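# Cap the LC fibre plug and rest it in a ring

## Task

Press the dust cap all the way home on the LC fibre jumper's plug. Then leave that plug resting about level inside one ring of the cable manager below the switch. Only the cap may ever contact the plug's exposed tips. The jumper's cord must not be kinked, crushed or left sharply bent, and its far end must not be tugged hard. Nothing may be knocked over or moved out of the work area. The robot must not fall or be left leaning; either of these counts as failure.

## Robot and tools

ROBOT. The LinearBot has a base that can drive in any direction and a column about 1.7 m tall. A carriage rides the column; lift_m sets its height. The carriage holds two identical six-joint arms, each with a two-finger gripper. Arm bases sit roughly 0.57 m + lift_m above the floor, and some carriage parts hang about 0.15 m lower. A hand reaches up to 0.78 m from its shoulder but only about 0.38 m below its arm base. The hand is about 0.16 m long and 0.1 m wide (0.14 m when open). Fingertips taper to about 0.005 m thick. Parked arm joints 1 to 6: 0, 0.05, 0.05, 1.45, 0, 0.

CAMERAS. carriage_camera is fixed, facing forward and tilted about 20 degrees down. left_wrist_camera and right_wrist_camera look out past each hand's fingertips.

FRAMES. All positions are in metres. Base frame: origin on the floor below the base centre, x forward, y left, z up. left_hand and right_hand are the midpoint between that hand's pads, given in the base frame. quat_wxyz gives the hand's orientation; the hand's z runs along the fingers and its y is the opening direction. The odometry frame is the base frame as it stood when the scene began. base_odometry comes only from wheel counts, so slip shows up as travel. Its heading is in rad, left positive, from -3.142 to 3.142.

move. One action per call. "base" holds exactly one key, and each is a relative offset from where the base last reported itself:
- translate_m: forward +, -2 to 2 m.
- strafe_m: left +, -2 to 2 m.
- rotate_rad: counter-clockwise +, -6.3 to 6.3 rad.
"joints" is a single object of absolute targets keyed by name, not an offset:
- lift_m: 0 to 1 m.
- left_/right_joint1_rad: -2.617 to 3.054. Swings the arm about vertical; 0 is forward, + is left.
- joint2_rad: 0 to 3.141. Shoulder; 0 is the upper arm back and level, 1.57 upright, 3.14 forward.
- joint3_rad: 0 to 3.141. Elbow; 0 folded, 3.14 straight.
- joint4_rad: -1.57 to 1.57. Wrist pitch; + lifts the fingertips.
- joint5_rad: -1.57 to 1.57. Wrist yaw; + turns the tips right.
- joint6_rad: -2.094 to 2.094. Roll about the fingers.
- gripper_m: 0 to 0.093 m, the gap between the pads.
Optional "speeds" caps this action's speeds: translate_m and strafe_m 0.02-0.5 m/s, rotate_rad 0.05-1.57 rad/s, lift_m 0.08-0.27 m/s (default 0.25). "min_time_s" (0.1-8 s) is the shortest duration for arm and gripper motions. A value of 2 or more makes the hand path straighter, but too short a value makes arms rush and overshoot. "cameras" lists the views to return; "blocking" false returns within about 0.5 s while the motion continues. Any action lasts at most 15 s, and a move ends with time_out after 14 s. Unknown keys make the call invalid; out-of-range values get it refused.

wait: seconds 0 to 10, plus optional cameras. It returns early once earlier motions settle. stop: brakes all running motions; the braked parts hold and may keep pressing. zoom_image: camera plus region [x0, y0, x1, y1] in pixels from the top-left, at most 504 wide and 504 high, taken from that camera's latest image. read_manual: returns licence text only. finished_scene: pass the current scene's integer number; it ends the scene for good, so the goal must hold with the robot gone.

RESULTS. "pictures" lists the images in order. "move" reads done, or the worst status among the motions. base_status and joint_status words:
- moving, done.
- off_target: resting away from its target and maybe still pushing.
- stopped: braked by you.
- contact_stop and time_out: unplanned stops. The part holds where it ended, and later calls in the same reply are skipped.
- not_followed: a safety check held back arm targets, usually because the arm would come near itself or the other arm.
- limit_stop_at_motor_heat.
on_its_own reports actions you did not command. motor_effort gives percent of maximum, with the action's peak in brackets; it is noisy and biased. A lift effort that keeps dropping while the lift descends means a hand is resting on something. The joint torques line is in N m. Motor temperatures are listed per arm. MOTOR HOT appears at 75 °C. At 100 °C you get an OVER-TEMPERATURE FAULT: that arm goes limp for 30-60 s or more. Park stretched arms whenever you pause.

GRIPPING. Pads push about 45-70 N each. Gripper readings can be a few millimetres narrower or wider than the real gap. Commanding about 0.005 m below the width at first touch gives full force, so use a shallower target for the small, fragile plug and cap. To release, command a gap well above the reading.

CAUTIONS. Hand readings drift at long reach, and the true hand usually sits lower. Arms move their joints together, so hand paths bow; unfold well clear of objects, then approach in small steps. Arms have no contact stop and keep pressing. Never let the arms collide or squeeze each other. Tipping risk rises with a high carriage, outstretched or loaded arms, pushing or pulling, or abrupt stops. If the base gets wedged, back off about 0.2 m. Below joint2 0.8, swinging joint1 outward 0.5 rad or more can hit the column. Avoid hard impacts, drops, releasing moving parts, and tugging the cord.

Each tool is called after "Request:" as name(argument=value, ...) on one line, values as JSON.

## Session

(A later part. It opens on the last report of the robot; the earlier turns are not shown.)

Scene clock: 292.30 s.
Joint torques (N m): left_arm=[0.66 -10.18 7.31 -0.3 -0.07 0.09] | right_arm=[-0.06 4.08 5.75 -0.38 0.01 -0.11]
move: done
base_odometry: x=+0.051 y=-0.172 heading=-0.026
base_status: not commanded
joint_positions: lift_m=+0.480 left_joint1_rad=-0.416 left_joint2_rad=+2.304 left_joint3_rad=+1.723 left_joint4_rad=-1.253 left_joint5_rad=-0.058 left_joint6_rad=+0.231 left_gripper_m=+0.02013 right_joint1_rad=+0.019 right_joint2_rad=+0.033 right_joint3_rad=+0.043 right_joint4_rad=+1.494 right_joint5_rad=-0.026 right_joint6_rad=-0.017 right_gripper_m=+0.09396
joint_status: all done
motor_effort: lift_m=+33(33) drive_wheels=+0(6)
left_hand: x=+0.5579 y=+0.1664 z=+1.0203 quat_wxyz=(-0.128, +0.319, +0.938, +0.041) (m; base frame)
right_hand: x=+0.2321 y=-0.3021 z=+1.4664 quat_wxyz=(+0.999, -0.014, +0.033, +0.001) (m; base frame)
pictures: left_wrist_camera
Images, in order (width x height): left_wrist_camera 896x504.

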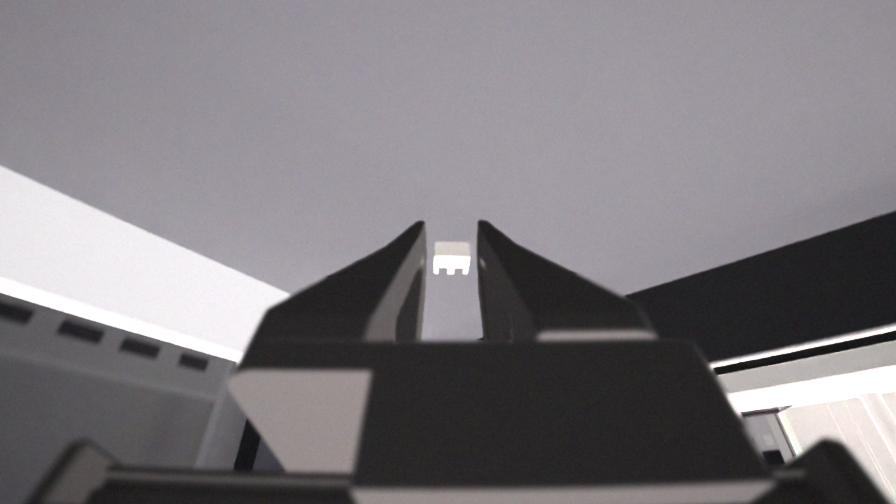

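Request:
move(joints={"lift_m": 0.4818}, cameras=["left_wrist_camera", "carriage_camera"])

Scene clock: 358.40 s.
Joint torques (N m): left_arm=[0.65 -10.17 7.35 -0.28 -0.07 0.1] | right_arm=[-0.06 4.08 5.75 -0.38 0.01 -0.11]
Motor temperatures (°C): left_arm=[30 55 49 30 29 33 32] | right_arm=[31 36 39 30 31 30 33]
move: done
base_odometry: x=+0.051 y=-0.172 heading=-0.026
base_status: not commanded
joint_positions: lift_m=+0.482 left_joint1_rad=-0.416 left_joint2_rad=+2.304 left_joint3_rad=+1.723 left_joint4_rad=-1.253 left_joint5_rad=-0.058 left_joint6_rad=+0.231 left_gripper_m=+0.02013 right_joint1_rad=+0.019 right_joint2_rad=+0.033 right_joint3_rad=+0.043 right_joint4_rad=+1.494 right_joint5_rad=-0.026 right_joint6_rad=-0.017 right_gripper_m=+0.09396
joint_status: all done
motor_effort: lift_m=+37(40) drive_wheels=-2(3)
left_hand: x=+0.5579 y=+0.1665 z=+1.0218 quat_wxyz=(-0.128, +0.319, +0.938, +0.041) (m; base frame)
right_hand: x=+0.2321 y=-0.3021 z=+1.4679 quat_wxyz=(+0.999, -0.014, +0.033, +0.001) (m; base frame)
pictures: carriage_camera, left_wrist_camera
Images, in order (width x height): carriage_camera 896x504, left_wrist_camera 896x504.

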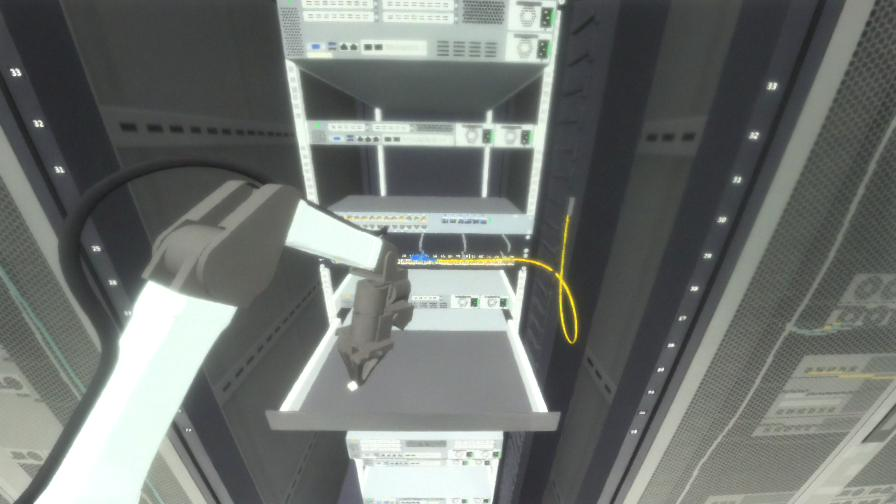

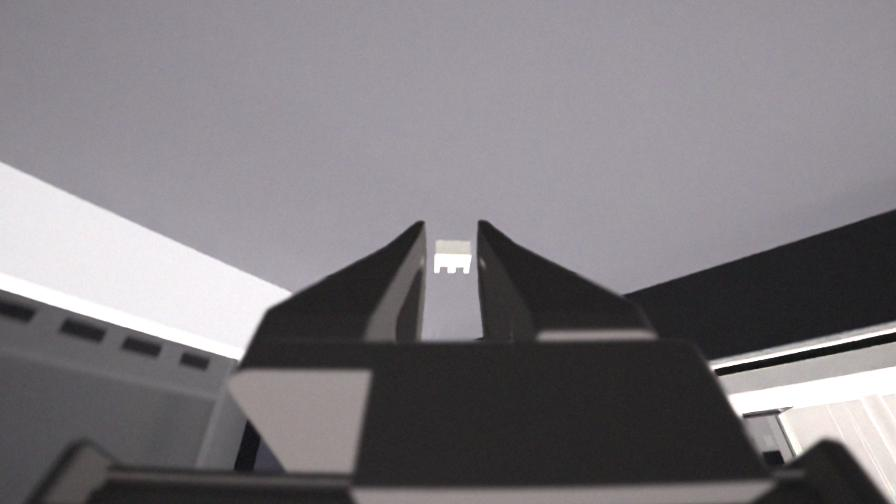

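Request:
move(joints={"left_gripper_m": 0.0145}, min_time_s=1)

Request:
move(joints={"left_gripper_m": 0.0115}, min_time_s=1)

Request:
move(joints={"left_gripper_m": 0.009}, min_time_s=1, cameras=["left_wrist_camera"])

Scene clock: 363.87 s.
Joint torques (N m): left_arm=[0.66 -10.19 7.34 -0.28 -0.07 0.09] | right_arm=[-0.06 4.08 5.76 -0.38 0.01 -0.11]
Motor temperatures (°C): left_arm=[30 55 49 30 29 33 32] | right_arm=[31 36 39 30 31 30 33]
move: done
base_odometry: x=+0.051 y=-0.172 heading=-0.026
base_status: not commanded
joint_positions: lift_m=+0.482 left_joint1_rad=-0.416 left_joint2_rad=+2.304 left_joint3_rad=+1.723 left_joint4_rad=-1.253 left_joint5_rad=-0.058 left_joint6_rad=+0.231 left_gripper_m=+0.01463 right_joint1_rad=+0.019 right_joint2_rad=+0.033 right_joint3_rad=+0.043 right_joint4_rad=+1.494 right_joint5_rad=-0.026 right_joint6_rad=-0.017 right_gripper_m=+0.09396
joint_status: all done
motor_effort: lift_m=+37(37) drive_wheels=+3(5)
left_hand: x=+0.5579 y=+0.1665 z=+1.0218 quat_wxyz=(-0.128, +0.319, +0.938, +0.041) (m; base frame)
right_hand: x=+0.2321 y=-0.3021 z=+1.4679 quat_wxyz=(+0.999, -0.014, +0.033, +0.001) (m; base frame)
pictures: none

Scene clock: 365.17 s.
Joint torques (N m): left_arm=[0.66 -10.19 7.34 -0.29 -0.07 0.1] | right_arm=[-0.06 4.07 5.74 -0.38 0.02 -0.11]
Motor temperatures (°C): left_arm=[30 55 49 30 29 33 32] | right_arm=[31 36 39 30 31 30 33]
move: done
base_odometry: x=+0.051 y=-0.172 heading=-0.026
base_status: not commanded
joint_positions: lift_m=+0.482 left_joint1_rad=-0.416 left_joint2_rad=+2.304 left_joint3_rad=+1.723 left_joint4_rad=-1.253 left_joint5_rad=-0.058 left_joint6_rad=+0.231 left_gripper_m=+0.01163 right_joint1_rad=+0.019 right_joint2_rad=+0.033 right_joint3_rad=+0.043 right_joint4_rad=+1.494 right_joint5_rad=-0.026 right_joint6_rad=-0.017 right_gripper_m=+0.09396
joint_status: all done
motor_effort: lift_m=+37(37) drive_wheels=-3(4)
left_hand: x=+0.5579 y=+0.1665 z=+1.0218 quat_wxyz=(-0.128, +0.319, +0.938, +0.041) (m; base frame)
right_hand: x=+0.2321 y=-0.3021 z=+1.4679 quat_wxyz=(+0.999, -0.014, +0.033, +0.001) (m; base frame)
pictures: none

Scene clock: 366.43 s.
Joint torques (N m): left_arm=[0.68 -10.18 7.35 -0.29 -0.07 0.09] | right_arm=[-0.09 4.08 5.74 -0.38 0.01 -0.11]
Motor temperatures (°C): left_arm=[30 55 49 30 29 33 32] | right_arm=[31 36 39 30 31 30 33]
move: done
base_odometry: x=+0.051 y=-0.172 heading=-0.026
base_status: not commanded
joint_positions: lift_m=+0.482 left_joint1_rad=-0.416 left_joint2_rad=+2.304 left_joint3_rad=+1.723 left_joint4_rad=-1.253 left_joint5_rad=-0.058 left_joint6_rad=+0.231 left_gripper_m=+0.00914 right_joint1_rad=+0.019 right_joint2_rad=+0.033 right_joint3_rad=+0.043 right_joint4_rad=+1.494 right_joint5_rad=-0.026 right_joint6_rad=-0.017 right_gripper_m=+0.09396
joint_status: all done
motor_effort: lift_m=+37(37) drive_wheels=-1(5)
left_hand: x=+0.5579 y=+0.1665 z=+1.0218 quat_wxyz=(-0.128, +0.319, +0.938, +0.041) (m; base frame)
right_hand: x=+0.2321 y=-0.3021 z=+1.4679 quat_wxyz=(+0.999, -0.014, +0.033, +0.001) (m; base frame)
pictures: left_wrist_camera
Images, in order (width x height): left_wrist_camera 896x504.

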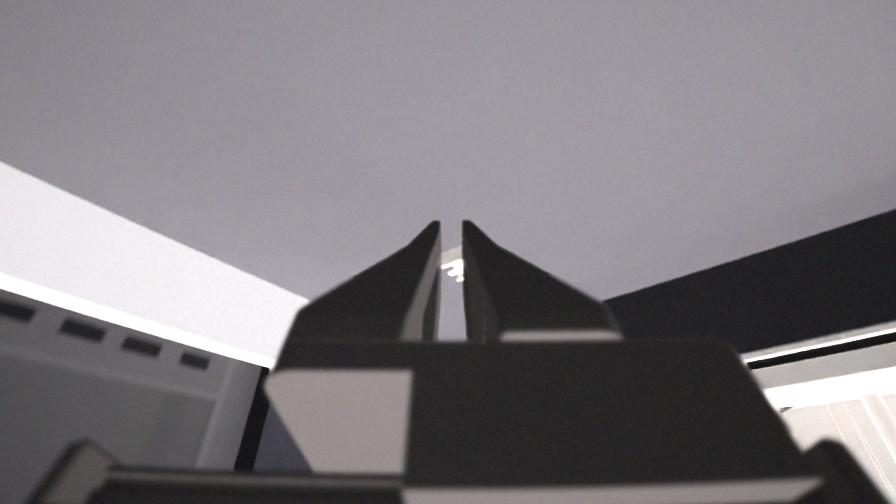

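Request:
zoom_image(camera="left_wrist_camera", region=[380, 200, 530, 300])

Scaled by 3.360 from the camera's 896x504 image, which has a finer 1280x720 frame.

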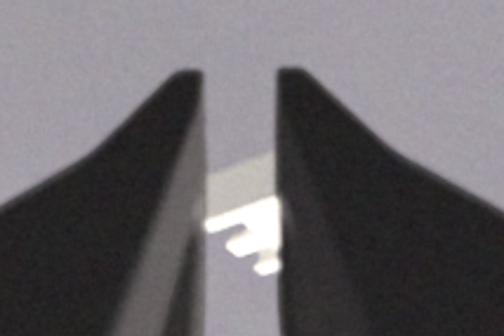

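Request:
move(joints={"left_gripper_m": 0.0155}, min_time_s=2, cameras=["left_wrist_camera"])

Request:
zoom_image(camera="left_wrist_camera", region=[380, 200, 530, 300])

Scene clock: 396.30 s.
Joint torques (N m): left_arm=[0.66 -10.19 7.35 -0.29 -0.07 0.09] | right_arm=[-0.06 4.07 5.75 -0.37 0.01 -0.11]
Motor temperatures (°C): left_arm=[30 56 49 30 29 33 32] | right_arm=[31 36 39 30 31 30 33]
move: done
base_odometry: x=+0.051 y=-0.172 heading=-0.026
base_status: not commanded
joint_positions: lift_m=+0.482 left_joint1_rad=-0.416 left_joint2_rad=+2.304 left_joint3_rad=+1.723 left_joint4_rad=-1.253 left_joint5_rad=-0.058 left_joint6_rad=+0.231 left_gripper_m=+0.01537 right_joint1_rad=+0.019 right_joint2_rad=+0.033 right_joint3_rad=+0.043 right_joint4_rad=+1.494 right_joint5_rad=-0.026 right_joint6_rad=-0.017 right_gripper_m=+0.09396
joint_status: all done
motor_effort: lift_m=+37(37) drive_wheels=+3(5)
left_hand: x=+0.5579 y=+0.1665 z=+1.0218 quat_wxyz=(-0.128, +0.319, +0.938, +0.041) (m; base frame)
right_hand: x=+0.2321 y=-0.3021 z=+1.4679 quat_wxyz=(+0.999, -0.014, +0.033, +0.001) (m; base frame)
pictures: left_wrist_camera
Images, in order (width x height): left_wrist_camera 896x504.

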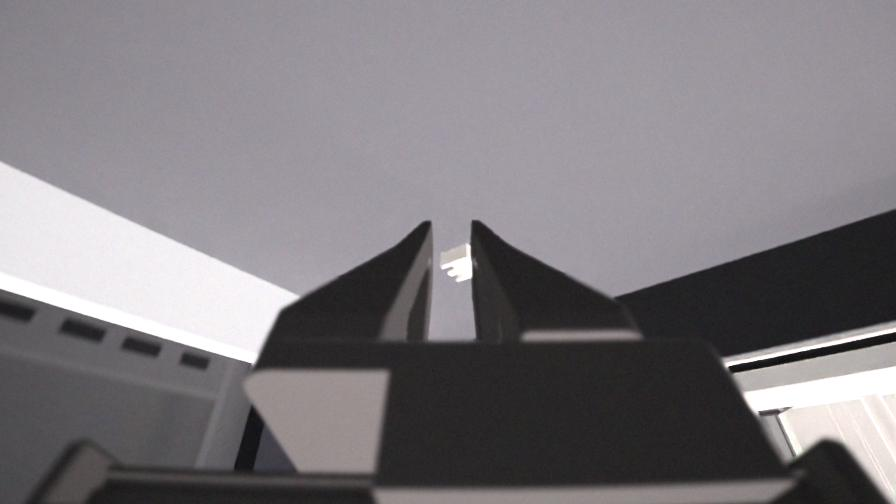

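Scaled by 3.360 from the camera's 896x504 image, which has a finer 1280x720 frame.

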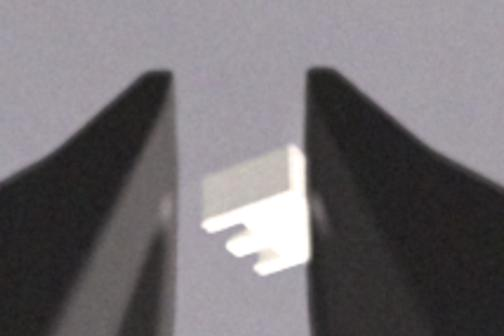

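Request:
move(joints={"left_gripper_m": 0.03}, min_time_s=1)

Request:
move(joints={"lift_m": 0.502}, cameras=["left_wrist_camera"])

Request:
zoom_image(camera="left_wrist_camera", region=[360, 200, 560, 300])

Scene clock: 430.33 s.
Joint torques (N m): left_arm=[0.66 -10.18 7.35 -0.28 -0.07 0.1] | right_arm=[-0.08 4.1 5.75 -0.37 0.01 -0.11]
Motor temperatures (°C): left_arm=[30 57 49 30 29 33 32] | right_arm=[31 36 39 30 31 30 33]
move: done
base_odometry: x=+0.051 y=-0.172 heading=-0.026
base_status: not commanded
joint_positions: lift_m=+0.482 left_joint1_rad=-0.416 left_joint2_rad=+2.304 left_joint3_rad=+1.723 left_joint4_rad=-1.253 left_joint5_rad=-0.058 left_joint6_rad=+0.231 left_gripper_m=+0.02987 right_joint1_rad=+0.019 right_joint2_rad=+0.033 right_joint3_rad=+0.043 right_joint4_rad=+1.494 right_joint5_rad=-0.026 right_joint6_rad=-0.017 right_gripper_m=+0.09396
joint_status: all done
motor_effort: lift_m=+37(37) drive_wheels=-2(5)
left_hand: x=+0.5579 y=+0.1665 z=+1.0218 quat_wxyz=(-0.128, +0.319, +0.938, +0.041) (m; base frame)
right_hand: x=+0.2321 y=-0.3021 z=+1.4679 quat_wxyz=(+0.999, -0.014, +0.033, +0.001) (m; base frame)
pictures: none

Scene clock: 430.97 s.
Joint torques (N m): left_arm=[0.65 -11.1 7.25 -0.13 -0.05 0.09] | right_arm=[-0.08 4.08 5.75 -0.38 0.01 -0.11]
Motor temperatures (°C): left_arm=[30 57 49 30 29 33 32] | right_arm=[31 36 39 30 31 30 33]
move: done
base_odometry: x=+0.051 y=-0.172 heading=-0.026
base_status: not commanded
joint_positions: lift_m=+0.502 left_joint1_rad=-0.416 left_joint2_rad=+2.316 left_joint3_rad=+1.723 left_joint4_rad=-1.273 left_joint5_rad=-0.060 left_joint6_rad=+0.232 left_gripper_m=+0.02987 right_joint1_rad=+0.019 right_joint2_rad=+0.033 right_joint3_rad=+0.043 right_joint4_rad=+1.494 right_joint5_rad=-0.026 right_joint6_rad=-0.017 right_gripper_m=+0.09396
joint_status: all done
motor_effort: lift_m=+37(42) drive_wheels=+1(5)
left_hand: x=+0.5523 y=+0.1693 z=+1.0394 quat_wxyz=(-0.143, +0.319, +0.936, +0.043) (m; base frame)
right_hand: x=+0.2321 y=-0.3021 z=+1.4881 quat_wxyz=(+0.999, -0.014, +0.033, +0.001) (m; base frame)
pictures: left_wrist_camera
Images, in order (width x height): left_wrist_camera 896x504.

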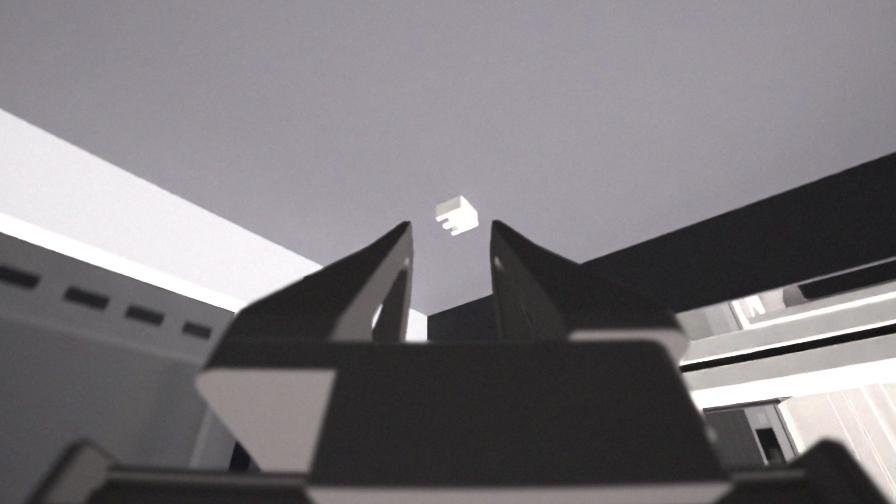

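Scaled by 2.520 from the camera's 896x504 image, which has a finer 1280x720 frame.

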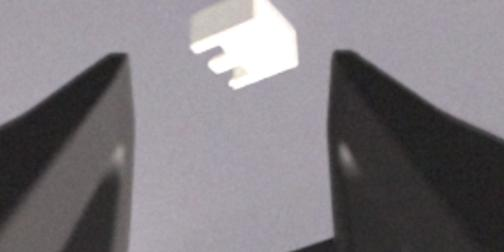

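Request:
move(joints={"lift_m": 0.56})

Request:
move(joints={"left_joint1_rad": -0.543, "left_joint2_rad": 2.06, "left_joint3_rad": 1.45, "left_joint4_rad": -1.07, "left_joint5_rad": -0.26, "left_joint6_rad": -2.0}, min_time_s=2.5)

Request:
move(joints={"lift_m": 0.505}, cameras=["left_wrist_camera", "carriage_camera"])

Scene clock: 525.40 s.
Joint torques (N m): left_arm=[1.21 -14.04 8.85 -0.21 -0.02 0.08] | right_arm=[-0.06 4.07 5.74 -0.37 0.02 -0.11]
Motor temperatures (°C): left_arm=[30 61 49 30 29 33 32] | right_arm=[31 36 40 30 31 30 33]
move: done
base_odometry: x=+0.051 y=-0.172 heading=-0.026
base_status: not commanded
joint_positions: lift_m=+0.560 left_joint1_rad=-0.423 left_joint2_rad=+2.352 left_joint3_rad=+1.703 left_joint4_rad=-1.280 left_joint5_rad=-0.064 left_joint6_rad=+0.233 left_gripper_m=+0.02987 right_joint1_rad=+0.019 right_joint2_rad=+0.033 right_joint3_rad=+0.043 right_joint4_rad=+1.493 right_joint5_rad=-0.026 right_joint6_rad=-0.017 right_gripper_m=+0.09396
joint_status: all done
motor_effort: lift_m=+36(45) drive_wheels=+2(6)
left_hand: x=+0.5394 y=+0.1731 z=+1.0828 quat_wxyz=(-0.174, +0.322, +0.929, +0.048) (m; base frame)
right_hand: x=+0.2324 y=-0.3021 z=+1.5461 quat_wxyz=(+0.999, -0.014, +0.033, +0.001) (m; base frame)
pictures: none

Scene clock: 528.33 s.
Joint torques (N m): left_arm=[-0.62 -12.53 4.96 -0.07 -0.26 -0.1] | right_arm=[-0.06 4.07 5.76 -0.38 0.01 -0.11]
Motor temperatures (°C): left_arm=[30 62 49 30 29 33 32] | right_arm=[31 36 40 30 31 30 33]
move: done
base_odometry: x=+0.051 y=-0.172 heading=-0.026
base_status: not commanded
joint_positions: lift_m=+0.560 left_joint1_rad=-0.535 left_joint2_rad=+2.100 left_joint3_rad=+1.464 left_joint4_rad=-1.083 left_joint5_rad=-0.247 left_joint6_rad=-1.988 left_gripper_m=+0.02987 right_joint1_rad=+0.019 right_joint2_rad=+0.033 right_joint3_rad=+0.043 right_joint4_rad=+1.493 right_joint5_rad=-0.026 right_joint6_rad=-0.017 right_gripper_m=+0.09396
joint_status: all done
motor_effort: lift_m=+36(36) drive_wheels=+2(7)
left_hand: x=+0.5381 y=+0.1652 z=+1.1179 quat_wxyz=(+0.094, -0.651, +0.746, +0.108) (m; base frame)
right_hand: x=+0.2324 y=-0.3021 z=+1.5461 quat_wxyz=(+0.999, -0.014, +0.033, +0.001) (m; base frame)
pictures: none

Scene clock: 529.10 s.
Joint torques (N m): left_arm=[-0.61 -10.89 5.56 -0.07 -0.24 -0.09] | right_arm=[-0.08 4.07 5.75 -0.37 0.01 -0.11]
Motor temperatures (°C): left_arm=[30 61 49 30 29 33 32] | right_arm=[31 36 40 30 31 30 33]
move: done
base_odometry: x=+0.051 y=-0.172 heading=-0.026
base_status: not commanded
joint_positions: lift_m=+0.505 left_joint1_rad=-0.535 left_joint2_rad=+2.081 left_joint3_rad=+1.457 left_joint4_rad=-1.079 left_joint5_rad=-0.250 left_joint6_rad=-1.990 left_gripper_m=+0.02987 right_joint1_rad=+0.019 right_joint2_rad=+0.033 right_joint3_rad=+0.043 right_joint4_rad=+1.493 right_joint5_rad=-0.026 right_joint6_rad=-0.017 right_gripper_m=+0.09396
joint_status: all done
motor_effort: lift_m=+35(36) drive_wheels=+2(7)
left_hand: x=+0.5391 y=+0.1652 z=+1.0681 quat_wxyz=(+0.099, -0.652, +0.745, +0.100) (m; base frame)
right_hand: x=+0.2323 y=-0.3021 z=+1.4912 quat_wxyz=(+0.999, -0.014, +0.033, +0.001) (m; base frame)
pictures: carriage_camera, left_wrist_camera
Images, in order (width x height): carriage_camera 896x504, left_wrist_camera 896x504.

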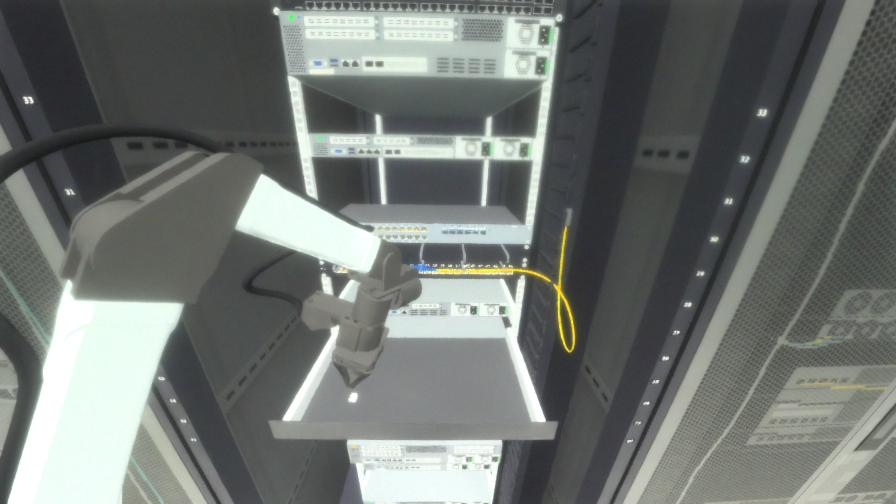

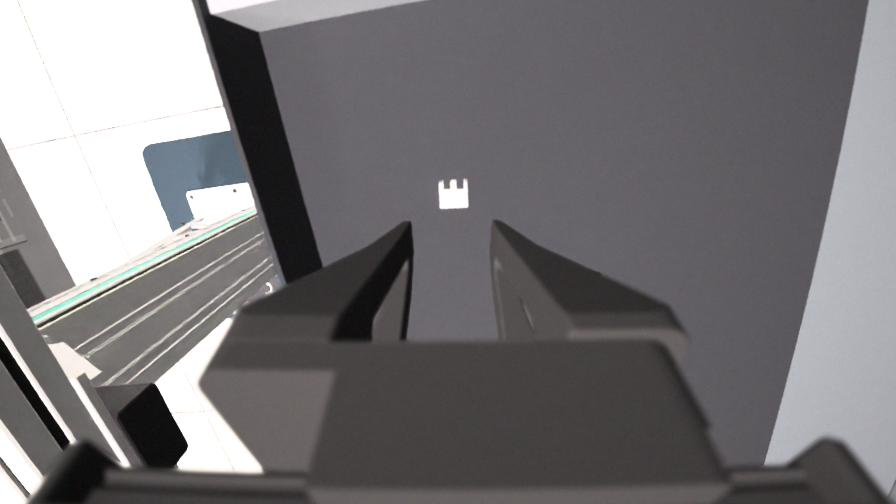

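Request:
zoom_image(camera="left_wrist_camera", region=[400, 160, 500, 230])

Scaled by 5.040 from the camera's 896x504 image, which has a finer 1280x720 frame.

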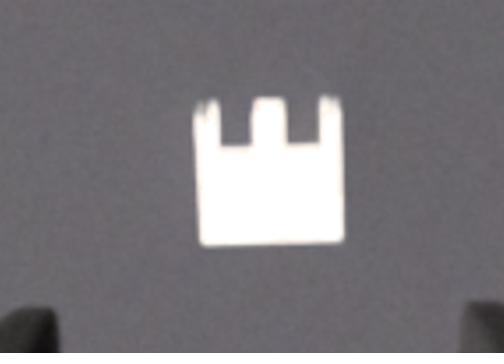

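Request:
move(joints={"left_joint1_rad": -0.5515, "left_joint2_rad": 2.068, "left_joint3_rad": 1.463, "left_joint4_rad": -1.074, "left_joint5_rad": -0.26, "left_joint6_rad": -2.04, "lift_m": 0.472, "left_gripper_m": 0.026}, min_time_s=1, cameras=["left_wrist_camera"])

Request:
zoom_image(camera="left_wrist_camera", region=[390, 190, 510, 290])

Scene clock: 583.43 s.
Joint torques (N m): left_arm=[-0.65 -10.11 6.74 -0.12 -0.22 -0.1] | right_arm=[-0.08 4.05 5.75 -0.37 0.02 -0.11]
Motor temperatures (°C): left_arm=[29 59 46 30 29 33 32] | right_arm=[31 36 40 30 31 30 33]
move: done
base_odometry: x=+0.051 y=-0.172 heading=-0.026
base_status: not commanded
joint_positions: lift_m=+0.472 left_joint1_rad=-0.543 left_joint2_rad=+2.080 left_joint3_rad=+1.457 left_joint4_rad=-1.078 left_joint5_rad=-0.251 left_joint6_rad=-2.029 left_gripper_m=+0.02613 right_joint1_rad=+0.019 right_joint2_rad=+0.033 right_joint3_rad=+0.043 right_joint4_rad=+1.493 right_joint5_rad=-0.026 right_joint6_rad=-0.017 right_gripper_m=+0.09396
joint_status: all done
motor_effort: lift_m=+35(36) drive_wheels=+3(7)
left_hand: x=+0.5383 y=+0.1624 z=+1.0355 quat_wxyz=(+0.102, -0.664, +0.735, +0.097) (m; base frame)
right_hand: x=+0.2323 y=-0.3021 z=+1.4582 quat_wxyz=(+0.999, -0.014, +0.033, +0.001) (m; base frame)
pictures: left_wrist_camera
Images, in order (width x height): left_wrist_camera 896x504.

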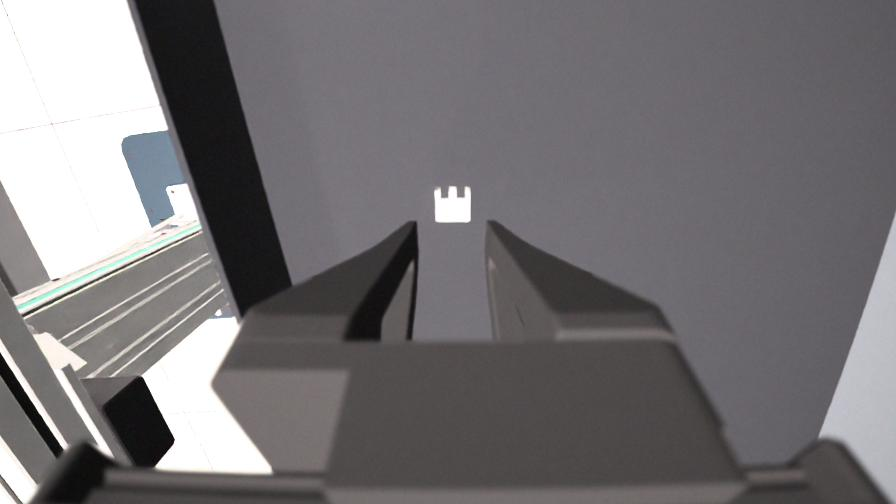

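Scaled by 4.200 from the camera's 896x504 image, which has a finer 1280x720 frame.

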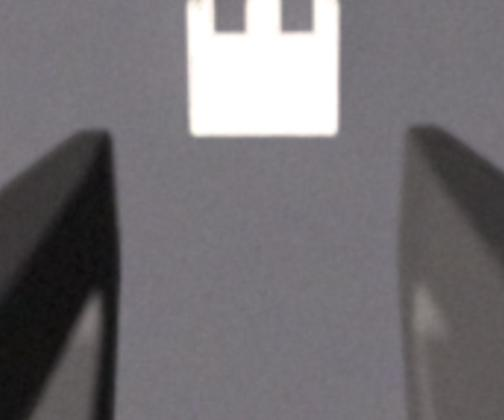

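Request:
move(joints={"left_joint1_rad": -0.529}, min_time_s=0.6)

Request:
move(joints={"lift_m": 0.461, "left_gripper_m": 0.02}, cameras=["left_wrist_camera"])

Request:
zoom_image(camera="left_wrist_camera", region=[390, 190, 510, 290])

Scene clock: 599.63 s.
Joint torques (N m): left_arm=[0.69 -10.1 6.75 -0.12 -0.22 -0.09] | right_arm=[-0.06 4.05 5.72 -0.37 0.02 -0.11]
Motor temperatures (°C): left_arm=[29 60 46 30 29 33 32] | right_arm=[31 36 40 30 31 30 33]
move: done
base_odometry: x=+0.051 y=-0.172 heading=-0.026
base_status: not commanded
joint_positions: lift_m=+0.472 left_joint1_rad=-0.537 left_joint2_rad=+2.080 left_joint3_rad=+1.457 left_joint4_rad=-1.078 left_joint5_rad=-0.251 left_joint6_rad=-2.029 left_gripper_m=+0.02613 right_joint1_rad=+0.019 right_joint2_rad=+0.033 right_joint3_rad=+0.043 right_joint4_rad=+1.493 right_joint5_rad=-0.026 right_joint6_rad=-0.017 right_gripper_m=+0.09396
joint_status: all done
motor_effort: lift_m=+35(35) drive_wheels=+5(5)
left_hand: x=+0.5392 y=+0.1644 z=+1.0355 quat_wxyz=(+0.101, -0.666, +0.733, +0.097) (m; base frame)
right_hand: x=+0.2323 y=-0.3021 z=+1.4582 quat_wxyz=(+0.999, -0.014, +0.033, +0.001) (m; base frame)
pictures: none

Scene clock: 600.13 s.
Joint torques (N m): left_arm=[0.69 -10.1 6.71 -0.13 -0.22 -0.09] | right_arm=[-0.06 4.07 5.74 -0.38 0.02 -0.11]
Motor temperatures (°C): left_arm=[29 61 46 30 29 33 32] | right_arm=[31 36 40 30 31 30 33]
move: done
base_odometry: x=+0.051 y=-0.172 heading=-0.026
base_status: not commanded
joint_positions: lift_m=+0.461 left_joint1_rad=-0.537 left_joint2_rad=+2.080 left_joint3_rad=+1.457 left_joint4_rad=-1.077 left_joint5_rad=-0.252 left_joint6_rad=-2.030 left_gripper_m=+0.02013 right_joint1_rad=+0.019 right_joint2_rad=+0.033 right_joint3_rad=+0.043 right_joint4_rad=+1.493 right_joint5_rad=-0.026 right_joint6_rad=-0.017 right_gripper_m=+0.09396
joint_status: all done
motor_effort: lift_m=+34(36) drive_wheels=-1(6)
left_hand: x=+0.5395 y=+0.1644 z=+1.0245 quat_wxyz=(+0.102, -0.666, +0.732, +0.097) (m; base frame)
right_hand: x=+0.2322 y=-0.3021 z=+1.4472 quat_wxyz=(+0.999, -0.014, +0.033, +0.001) (m; base frame)
pictures: left_wrist_camera
Images, in order (width x height): left_wrist_camera 896x504.

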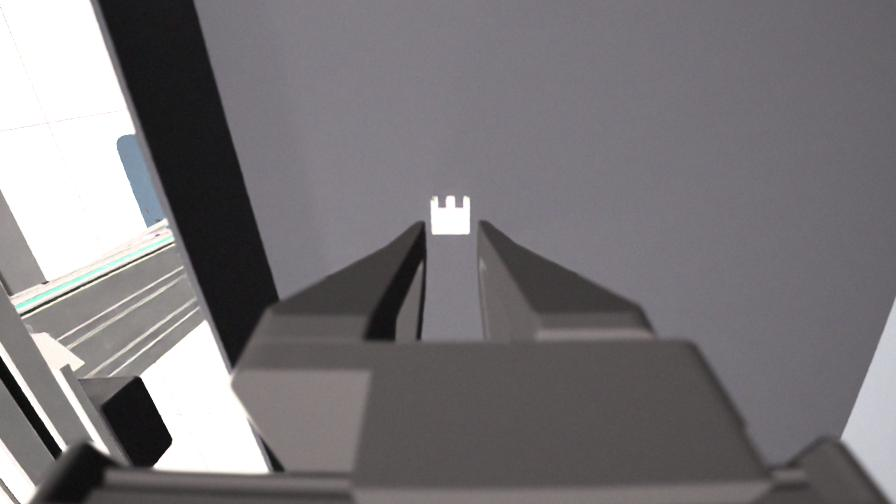

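Scaled by 4.200 from the camera's 896x504 image, which has a finer 1280x720 frame.

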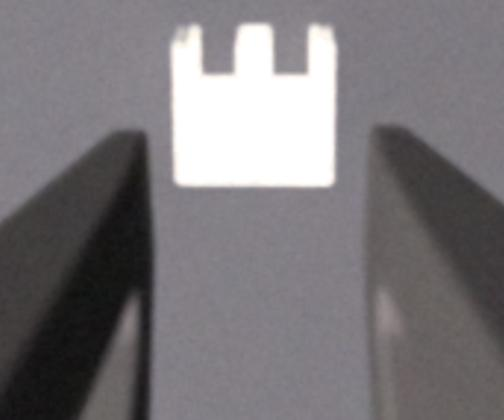

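Request:
move(joints={"left_joint1_rad": -0.521}, min_time_s=0.6)

Request:
move(joints={"lift_m": 0.458}, cameras=["left_wrist_camera"])

Request:
zoom_image(camera="left_wrist_camera", region=[390, 190, 510, 290])

Scene clock: 610.40 s.
Joint torques (N m): left_arm=[0.69 -10.09 6.76 -0.13 -0.23 -0.09] | right_arm=[-0.09 4.07 5.74 -0.37 0.01 -0.11]
Motor temperatures (°C): left_arm=[29 61 46 30 29 33 32] | right_arm=[31 36 40 30 31 30 33]
move: done
base_odometry: x=+0.051 y=-0.172 heading=-0.026
base_status: not commanded
joint_positions: lift_m=+0.461 left_joint1_rad=-0.529 left_joint2_rad=+2.080 left_joint3_rad=+1.457 left_joint4_rad=-1.077 left_joint5_rad=-0.252 left_joint6_rad=-2.030 left_gripper_m=+0.02013 right_joint1_rad=+0.019 right_joint2_rad=+0.033 right_joint3_rad=+0.043 right_joint4_rad=+1.493 right_joint5_rad=-0.026 right_joint6_rad=-0.017 right_gripper_m=+0.09396
joint_status: all done
motor_effort: lift_m=+35(35) drive_wheels=+1(6)
left_hand: x=+0.5406 y=+0.1670 z=+1.0245 quat_wxyz=(+0.102, -0.669, +0.730, +0.097) (m; base frame)
right_hand: x=+0.2322 y=-0.3021 z=+1.4472 quat_wxyz=(+0.999, -0.014, +0.033, +0.001) (m; base frame)
pictures: none

Scene clock: 610.80 s.
Joint torques (N m): left_arm=[0.68 -10.11 6.75 -0.14 -0.22 -0.08] | right_arm=[-0.09 4.12 5.75 -0.37 0.02 -0.11]
Motor temperatures (°C): left_arm=[29 61 46 30 29 33 32] | right_arm=[31 36 40 30 31 30 33]
move: done
base_odometry: x=+0.051 y=-0.172 heading=-0.026
base_status: not commanded
joint_positions: lift_m=+0.458 left_joint1_rad=-0.529 left_joint2_rad=+2.080 left_joint3_rad=+1.457 left_joint4_rad=-1.076 left_joint5_rad=-0.252 left_joint6_rad=-2.030 left_gripper_m=+0.02013 right_joint1_rad=+0.019 right_joint2_rad=+0.033 right_joint3_rad=+0.043 right_joint4_rad=+1.493 right_joint5_rad=-0.026 right_joint6_rad=-0.017 right_gripper_m=+0.09396
joint_status: all done
motor_effort: lift_m=+34(35) drive_wheels=+3(5)
left_hand: x=+0.5409 y=+0.1668 z=+1.0215 quat_wxyz=(+0.102, -0.669, +0.730, +0.096) (m; base frame)
right_hand: x=+0.2322 y=-0.3021 z=+1.4443 quat_wxyz=(+0.999, -0.014, +0.033, +0.001) (m; base frame)
pictures: left_wrist_camera
Images, in order (width x height): left_wrist_camera 896x504.

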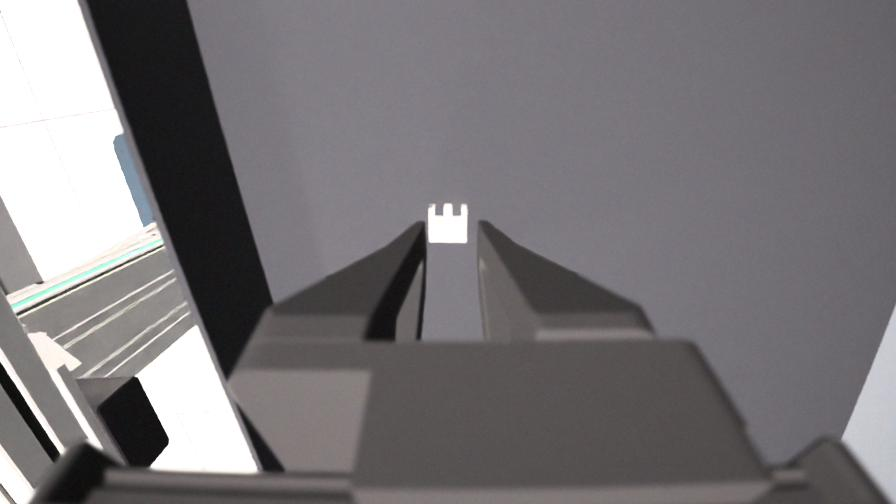

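Scaled by 4.200 from the camera's 896x504 image, which has a finer 1280x720 frame.

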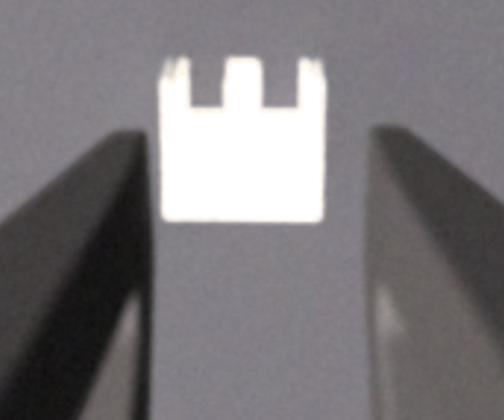

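Request:
move(joints={"left_joint4_rad": -1.087}, min_time_s=0.6, cameras=["left_wrist_camera"])

Request:
zoom_image(camera="left_wrist_camera", region=[390, 190, 510, 290])

Scene clock: 619.17 s.
Joint torques (N m): left_arm=[0.69 -10.11 6.76 -0.29 -0.21 -0.09] | right_arm=[-0.08 4.05 5.74 -0.37 0.01 -0.11]
Motor temperatures (°C): left_arm=[29 61 46 30 29 33 32] | right_arm=[31 36 40 30 31 30 33]
move: done
base_odometry: x=+0.051 y=-0.172 heading=-0.026
base_status: not commanded
joint_positions: lift_m=+0.458 left_joint1_rad=-0.529 left_joint2_rad=+2.080 left_joint3_rad=+1.457 left_joint4_rad=-1.076 left_joint5_rad=-0.252 left_joint6_rad=-2.030 left_gripper_m=+0.02013 right_joint1_rad=+0.019 right_joint2_rad=+0.033 right_joint3_rad=+0.043 right_joint4_rad=+1.493 right_joint5_rad=-0.026 right_joint6_rad=-0.017 right_gripper_m=+0.09396
joint_status: all done
motor_effort: lift_m=+34(34) drive_wheels=-4(5)
left_hand: x=+0.5409 y=+0.1668 z=+1.0215 quat_wxyz=(+0.102, -0.669, +0.730, +0.096) (m; base frame)
right_hand: x=+0.2322 y=-0.3021 z=+1.4443 quat_wxyz=(+0.999, -0.014, +0.033, +0.001) (m; base frame)
pictures: left_wrist_camera
Images, in order (width x height): left_wrist_camera 896x504.

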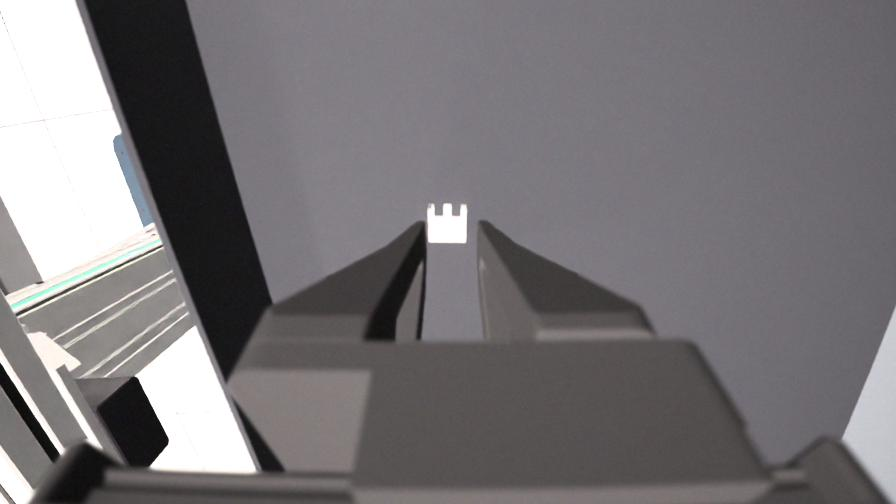

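Scaled by 4.200 from the camera's 896x504 image, which has a finer 1280x720 frame.

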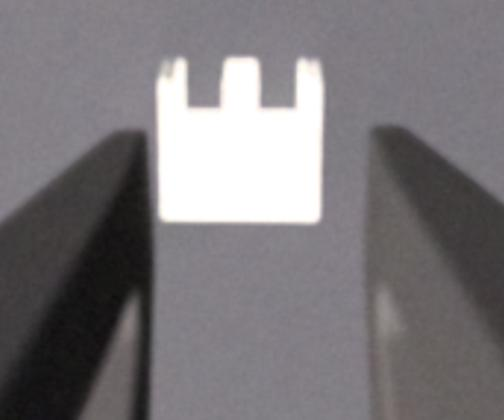

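Request:
move(joints={"left_joint4_rad": -1.1}, min_time_s=0.6, cameras=["left_wrist_camera"])

Request:
zoom_image(camera="left_wrist_camera", region=[390, 190, 510, 290])

Scene clock: 623.73 s.
Joint torques (N m): left_arm=[0.68 -10.06 6.74 -0.33 -0.21 -0.09] | right_arm=[-0.1 4.1 5.72 -0.37 0.01 -0.11]
Motor temperatures (°C): left_arm=[29 62 46 30 29 33 32] | right_arm=[31 36 40 30 31 30 33]
move: done
base_odometry: x=+0.051 y=-0.172 heading=-0.026
base_status: not commanded
joint_positions: lift_m=+0.458 left_joint1_rad=-0.529 left_joint2_rad=+2.080 left_joint3_rad=+1.457 left_joint4_rad=-1.086 left_joint5_rad=-0.252 left_joint6_rad=-2.030 left_gripper_m=+0.02013 right_joint1_rad=+0.019 right_joint2_rad=+0.033 right_joint3_rad=+0.043 right_joint4_rad=+1.493 right_joint5_rad=-0.026 right_joint6_rad=-0.017 right_gripper_m=+0.09396
joint_status: all done
motor_effort: lift_m=+34(34) drive_wheels=-1(5)
left_hand: x=+0.5387 y=+0.1681 z=+1.0219 quat_wxyz=(+0.100, -0.669, +0.730, +0.101) (m; base frame)
right_hand: x=+0.2322 y=-0.3021 z=+1.4443 quat_wxyz=(+0.999, -0.014, +0.033, +0.001) (m; base frame)
pictures: left_wrist_camera
Images, in order (width x height): left_wrist_camera 896x504.

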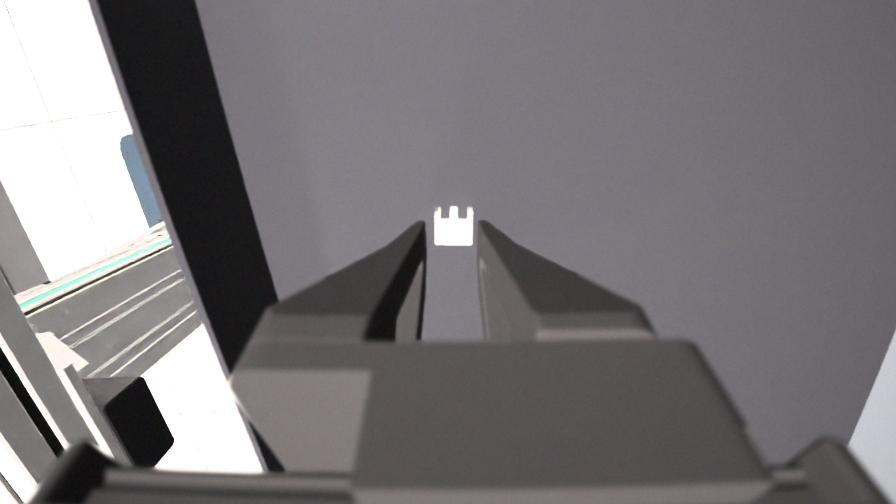

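Scaled by 4.200 from the camera's 896x504 image, which has a finer 1280x720 frame.

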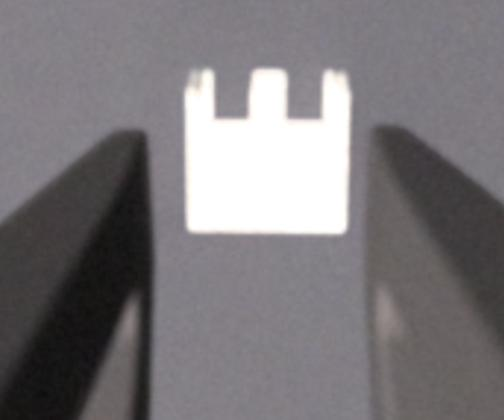

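Request:
move(joints={"lift_m": 0.457, "left_gripper_m": 0.0165}, min_time_s=1)

Request:
move(joints={"left_gripper_m": 0.014}, min_time_s=1.5)

Request:
move(joints={"left_gripper_m": 0.0122}, min_time_s=1.5, cameras=["left_wrist_camera"])

Request:
zoom_image(camera="left_wrist_camera", region=[390, 190, 510, 290])

Scene clock: 634.57 s.
Joint torques (N m): left_arm=[0.66 -10.07 6.75 -0.33 -0.21 -0.08] | right_arm=[-0.08 4.05 5.72 -0.37 0.01 -0.11]
Motor temperatures (°C): left_arm=[29 62 46 30 29 33 32] | right_arm=[31 36 40 30 31 30 33]
move: done
base_odometry: x=+0.051 y=-0.172 heading=-0.026
base_status: not commanded
joint_positions: lift_m=+0.457 left_joint1_rad=-0.529 left_joint2_rad=+2.080 left_joint3_rad=+1.457 left_joint4_rad=-1.088 left_joint5_rad=-0.252 left_joint6_rad=-2.030 left_gripper_m=+0.01663 right_joint1_rad=+0.019 right_joint2_rad=+0.033 right_joint3_rad=+0.043 right_joint4_rad=+1.493 right_joint5_rad=-0.026 right_joint6_rad=-0.017 right_gripper_m=+0.09396
joint_status: all done
motor_effort: lift_m=+33(34) drive_wheels=-2(4)
left_hand: x=+0.5384 y=+0.1683 z=+1.0210 quat_wxyz=(+0.100, -0.669, +0.730, +0.102) (m; base frame)
right_hand: x=+0.2322 y=-0.3021 z=+1.4433 quat_wxyz=(+0.999, -0.014, +0.033, +0.001) (m; base frame)
pictures: none

Scene clock: 636.37 s.
Joint torques (N m): left_arm=[0.66 -10.09 6.72 -0.32 -0.22 -0.09] | right_arm=[-0.08 4.07 5.75 -0.38 0.01 -0.11]
Motor temperatures (°C): left_arm=[29 62 46 30 29 33 32] | right_arm=[31 36 40 30 31 30 33]
move: done
base_odometry: x=+0.051 y=-0.172 heading=-0.026
base_status: not commanded
joint_positions: lift_m=+0.457 left_joint1_rad=-0.529 left_joint2_rad=+2.080 left_joint3_rad=+1.457 left_joint4_rad=-1.088 left_joint5_rad=-0.252 left_joint6_rad=-2.030 left_gripper_m=+0.01421 right_joint1_rad=+0.019 right_joint2_rad=+0.033 right_joint3_rad=+0.043 right_joint4_rad=+1.493 right_joint5_rad=-0.026 right_joint6_rad=-0.017 right_gripper_m=+0.09396
joint_status: all done
motor_effort: lift_m=+33(33) drive_wheels=-5(5)
left_hand: x=+0.5384 y=+0.1683 z=+1.0210 quat_wxyz=(+0.100, -0.669, +0.730, +0.102) (m; base frame)
right_hand: x=+0.2322 y=-0.3021 z=+1.4433 quat_wxyz=(+0.999, -0.014, +0.033, +0.001) (m; base frame)
pictures: none

Scene clock: 638.17 s.
Joint torques (N m): left_arm=[0.66 -10.04 6.72 -0.33 -0.21 -0.08] | right_arm=[-0.08 4.05 5.74 -0.37 0.01 -0.11]
Motor temperatures (°C): left_arm=[29 62 46 30 29 33 32] | right_arm=[31 36 40 30 31 30 33]
move: done
base_odometry: x=+0.051 y=-0.172 heading=-0.026
base_status: not commanded
joint_positions: lift_m=+0.457 left_joint1_rad=-0.529 left_joint2_rad=+2.080 left_joint3_rad=+1.457 left_joint4_rad=-1.088 left_joint5_rad=-0.252 left_joint6_rad=-2.030 left_gripper_m=+0.01244 right_joint1_rad=+0.019 right_joint2_rad=+0.033 right_joint3_rad=+0.043 right_joint4_rad=+1.493 right_joint5_rad=-0.026 right_joint6_rad=-0.017 right_gripper_m=+0.09396
joint_status: all done
motor_effort: lift_m=+33(33) drive_wheels=-3(4)
left_hand: x=+0.5384 y=+0.1683 z=+1.0210 quat_wxyz=(+0.100, -0.669, +0.730, +0.102) (m; base frame)
right_hand: x=+0.2322 y=-0.3021 z=+1.4433 quat_wxyz=(+0.999, -0.014, +0.033, +0.001) (m; base frame)
pictures: left_wrist_camera
Images, in order (width x height): left_wrist_camera 896x504.

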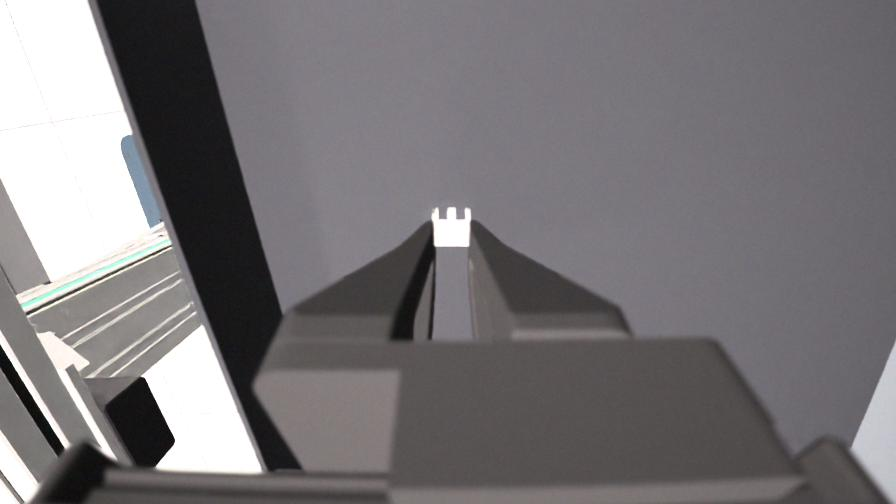

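Scaled by 4.200 from the camera's 896x504 image, which has a finer 1280x720 frame.

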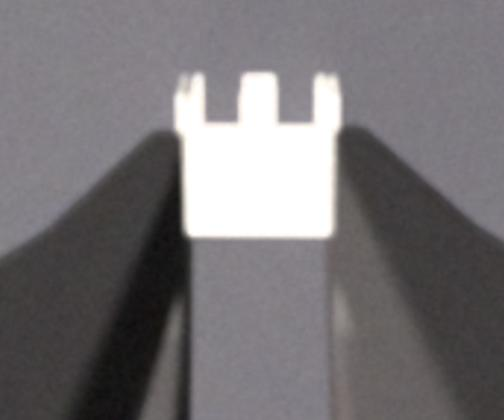

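Good. Tighten.

Request:
move(joints={"left_gripper_m": 0.0095}, min_time_s=1.5)

Request:
move(joints={"left_gripper_m": 0.007}, min_time_s=1)

Request:
move(joints={"lift_m": 0.5}, cameras=["left_wrist_camera"])

Request:
zoom_image(camera="left_wrist_camera", region=[390, 190, 510, 290])

Scene clock: 643.87 s.
Joint torques (N m): left_arm=[0.68 -10.06 6.71 -0.32 -0.22 -0.09] | right_arm=[-0.09 4.08 5.74 -0.37 0.01 -0.11]
Motor temperatures (°C): left_arm=[29 62 46 30 29 33 32] | right_arm=[31 36 40 30 31 30 33]
move: done
base_odometry: x=+0.051 y=-0.172 heading=-0.026
base_status: not commanded
joint_positions: lift_m=+0.457 left_joint1_rad=-0.529 left_joint2_rad=+2.080 left_joint3_rad=+1.457 left_joint4_rad=-1.088 left_joint5_rad=-0.252 left_joint6_rad=-2.030 left_gripper_m=+0.01197 right_joint1_rad=+0.019 right_joint2_rad=+0.033 right_joint3_rad=+0.043 right_joint4_rad=+1.493 right_joint5_rad=-0.026 right_joint6_rad=-0.017 right_gripper_m=+0.09396
joint_status: all done
motor_effort: lift_m=+33(33) drive_wheels=-1(6)
left_hand: x=+0.5384 y=+0.1683 z=+1.0210 quat_wxyz=(+0.100, -0.669, +0.730, +0.102) (m; base frame)
right_hand: x=+0.2322 y=-0.3021 z=+1.4433 quat_wxyz=(+0.999, -0.014, +0.033, +0.001) (m; base frame)
pictures: none

Scene clock: 645.13 s.
Joint torques (N m): left_arm=[0.69 -10.04 6.74 -0.32 -0.22 -0.08] | right_arm=[-0.09 4.08 5.72 -0.37 0.01 -0.11]
Motor temperatures (°C): left_arm=[29 62 46 30 29 33 32] | right_arm=[31 36 40 30 31 30 33]
move: off_target
base_odometry: x=+0.051 y=-0.172 heading=-0.026
base_status: not commanded
joint_positions: lift_m=+0.457 left_joint1_rad=-0.529 left_joint2_rad=+2.080 left_joint3_rad=+1.457 left_joint4_rad=-1.088 left_joint5_rad=-0.252 left_joint6_rad=-2.030 left_gripper_m=+0.01197 right_joint1_rad=+0.019 right_joint2_rad=+0.033 right_joint3_rad=+0.043 right_joint4_rad=+1.493 right_joint5_rad=-0.026 right_joint6_rad=-0.017 right_gripper_m=+0.09396
joint_status: left_gripper_m off_target (ended at +0.01197, target +0.00700)
motor_effort: lift_m=+33(33) drive_wheels=-1(4)
left_hand: x=+0.5384 y=+0.1683 z=+1.0210 quat_wxyz=(+0.100, -0.669, +0.730, +0.102) (m; base frame)
right_hand: x=+0.2322 y=-0.3021 z=+1.4433 quat_wxyz=(+0.999, -0.014, +0.033, +0.001) (m; base frame)
pictures: none

Scene clock: 645.83 s.
Joint torques (N m): left_arm=[0.66 -9.96 6.76 -0.3 -0.21 -0.08] | right_arm=[-0.06 4.07 5.74 -0.37 0.01 -0.11]
Motor temperatures (°C): left_arm=[29 62 46 30 29 33 32] | right_arm=[31 36 40 30 31 30 33]
move: done
base_odometry: x=+0.051 y=-0.172 heading=-0.026
base_status: not commanded
joint_positions: lift_m=+0.500 left_joint1_rad=-0.529 left_joint2_rad=+2.078 left_joint3_rad=+1.457 left_joint4_rad=-1.090 left_joint5_rad=-0.253 left_joint6_rad=-2.030 left_gripper_m=+0.01196 right_joint1_rad=+0.019 right_joint2_rad=+0.033 right_joint3_rad=+0.043 right_joint4_rad=+1.493 right_joint5_rad=-0.026 right_joint6_rad=-0.017 right_gripper_m=+0.09396
joint_status: all done
motor_effort: lift_m=+35(44) drive_wheels=-1(5)
left_hand: x=+0.5380 y=+0.1687 z=+1.0643 quat_wxyz=(+0.100, -0.668, +0.730, +0.103) (m; base frame)
right_hand: x=+0.2322 y=-0.3021 z=+1.4862 quat_wxyz=(+0.999, -0.014, +0.033, +0.001) (m; base frame)
pictures: left_wrist_camera
Images, in order (width x height): left_wrist_camera 896x504.

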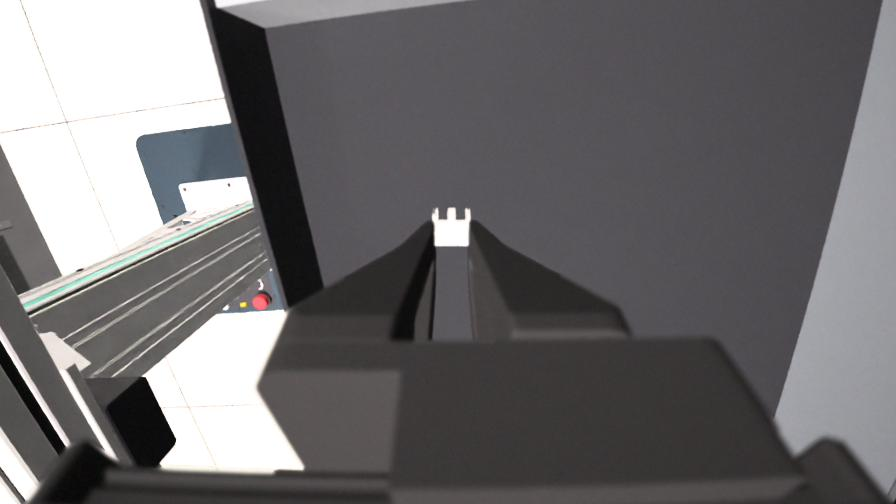

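Scaled by 4.200 from the camera's 896x504 image, which has a finer 1280x720 frame.

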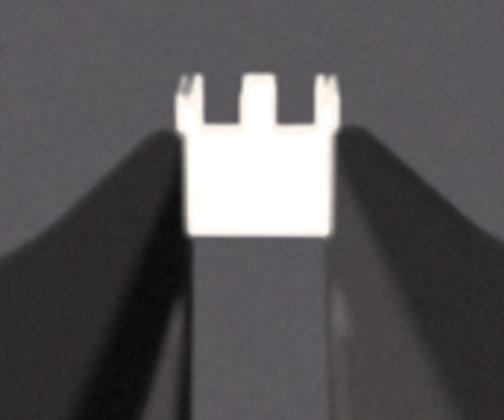

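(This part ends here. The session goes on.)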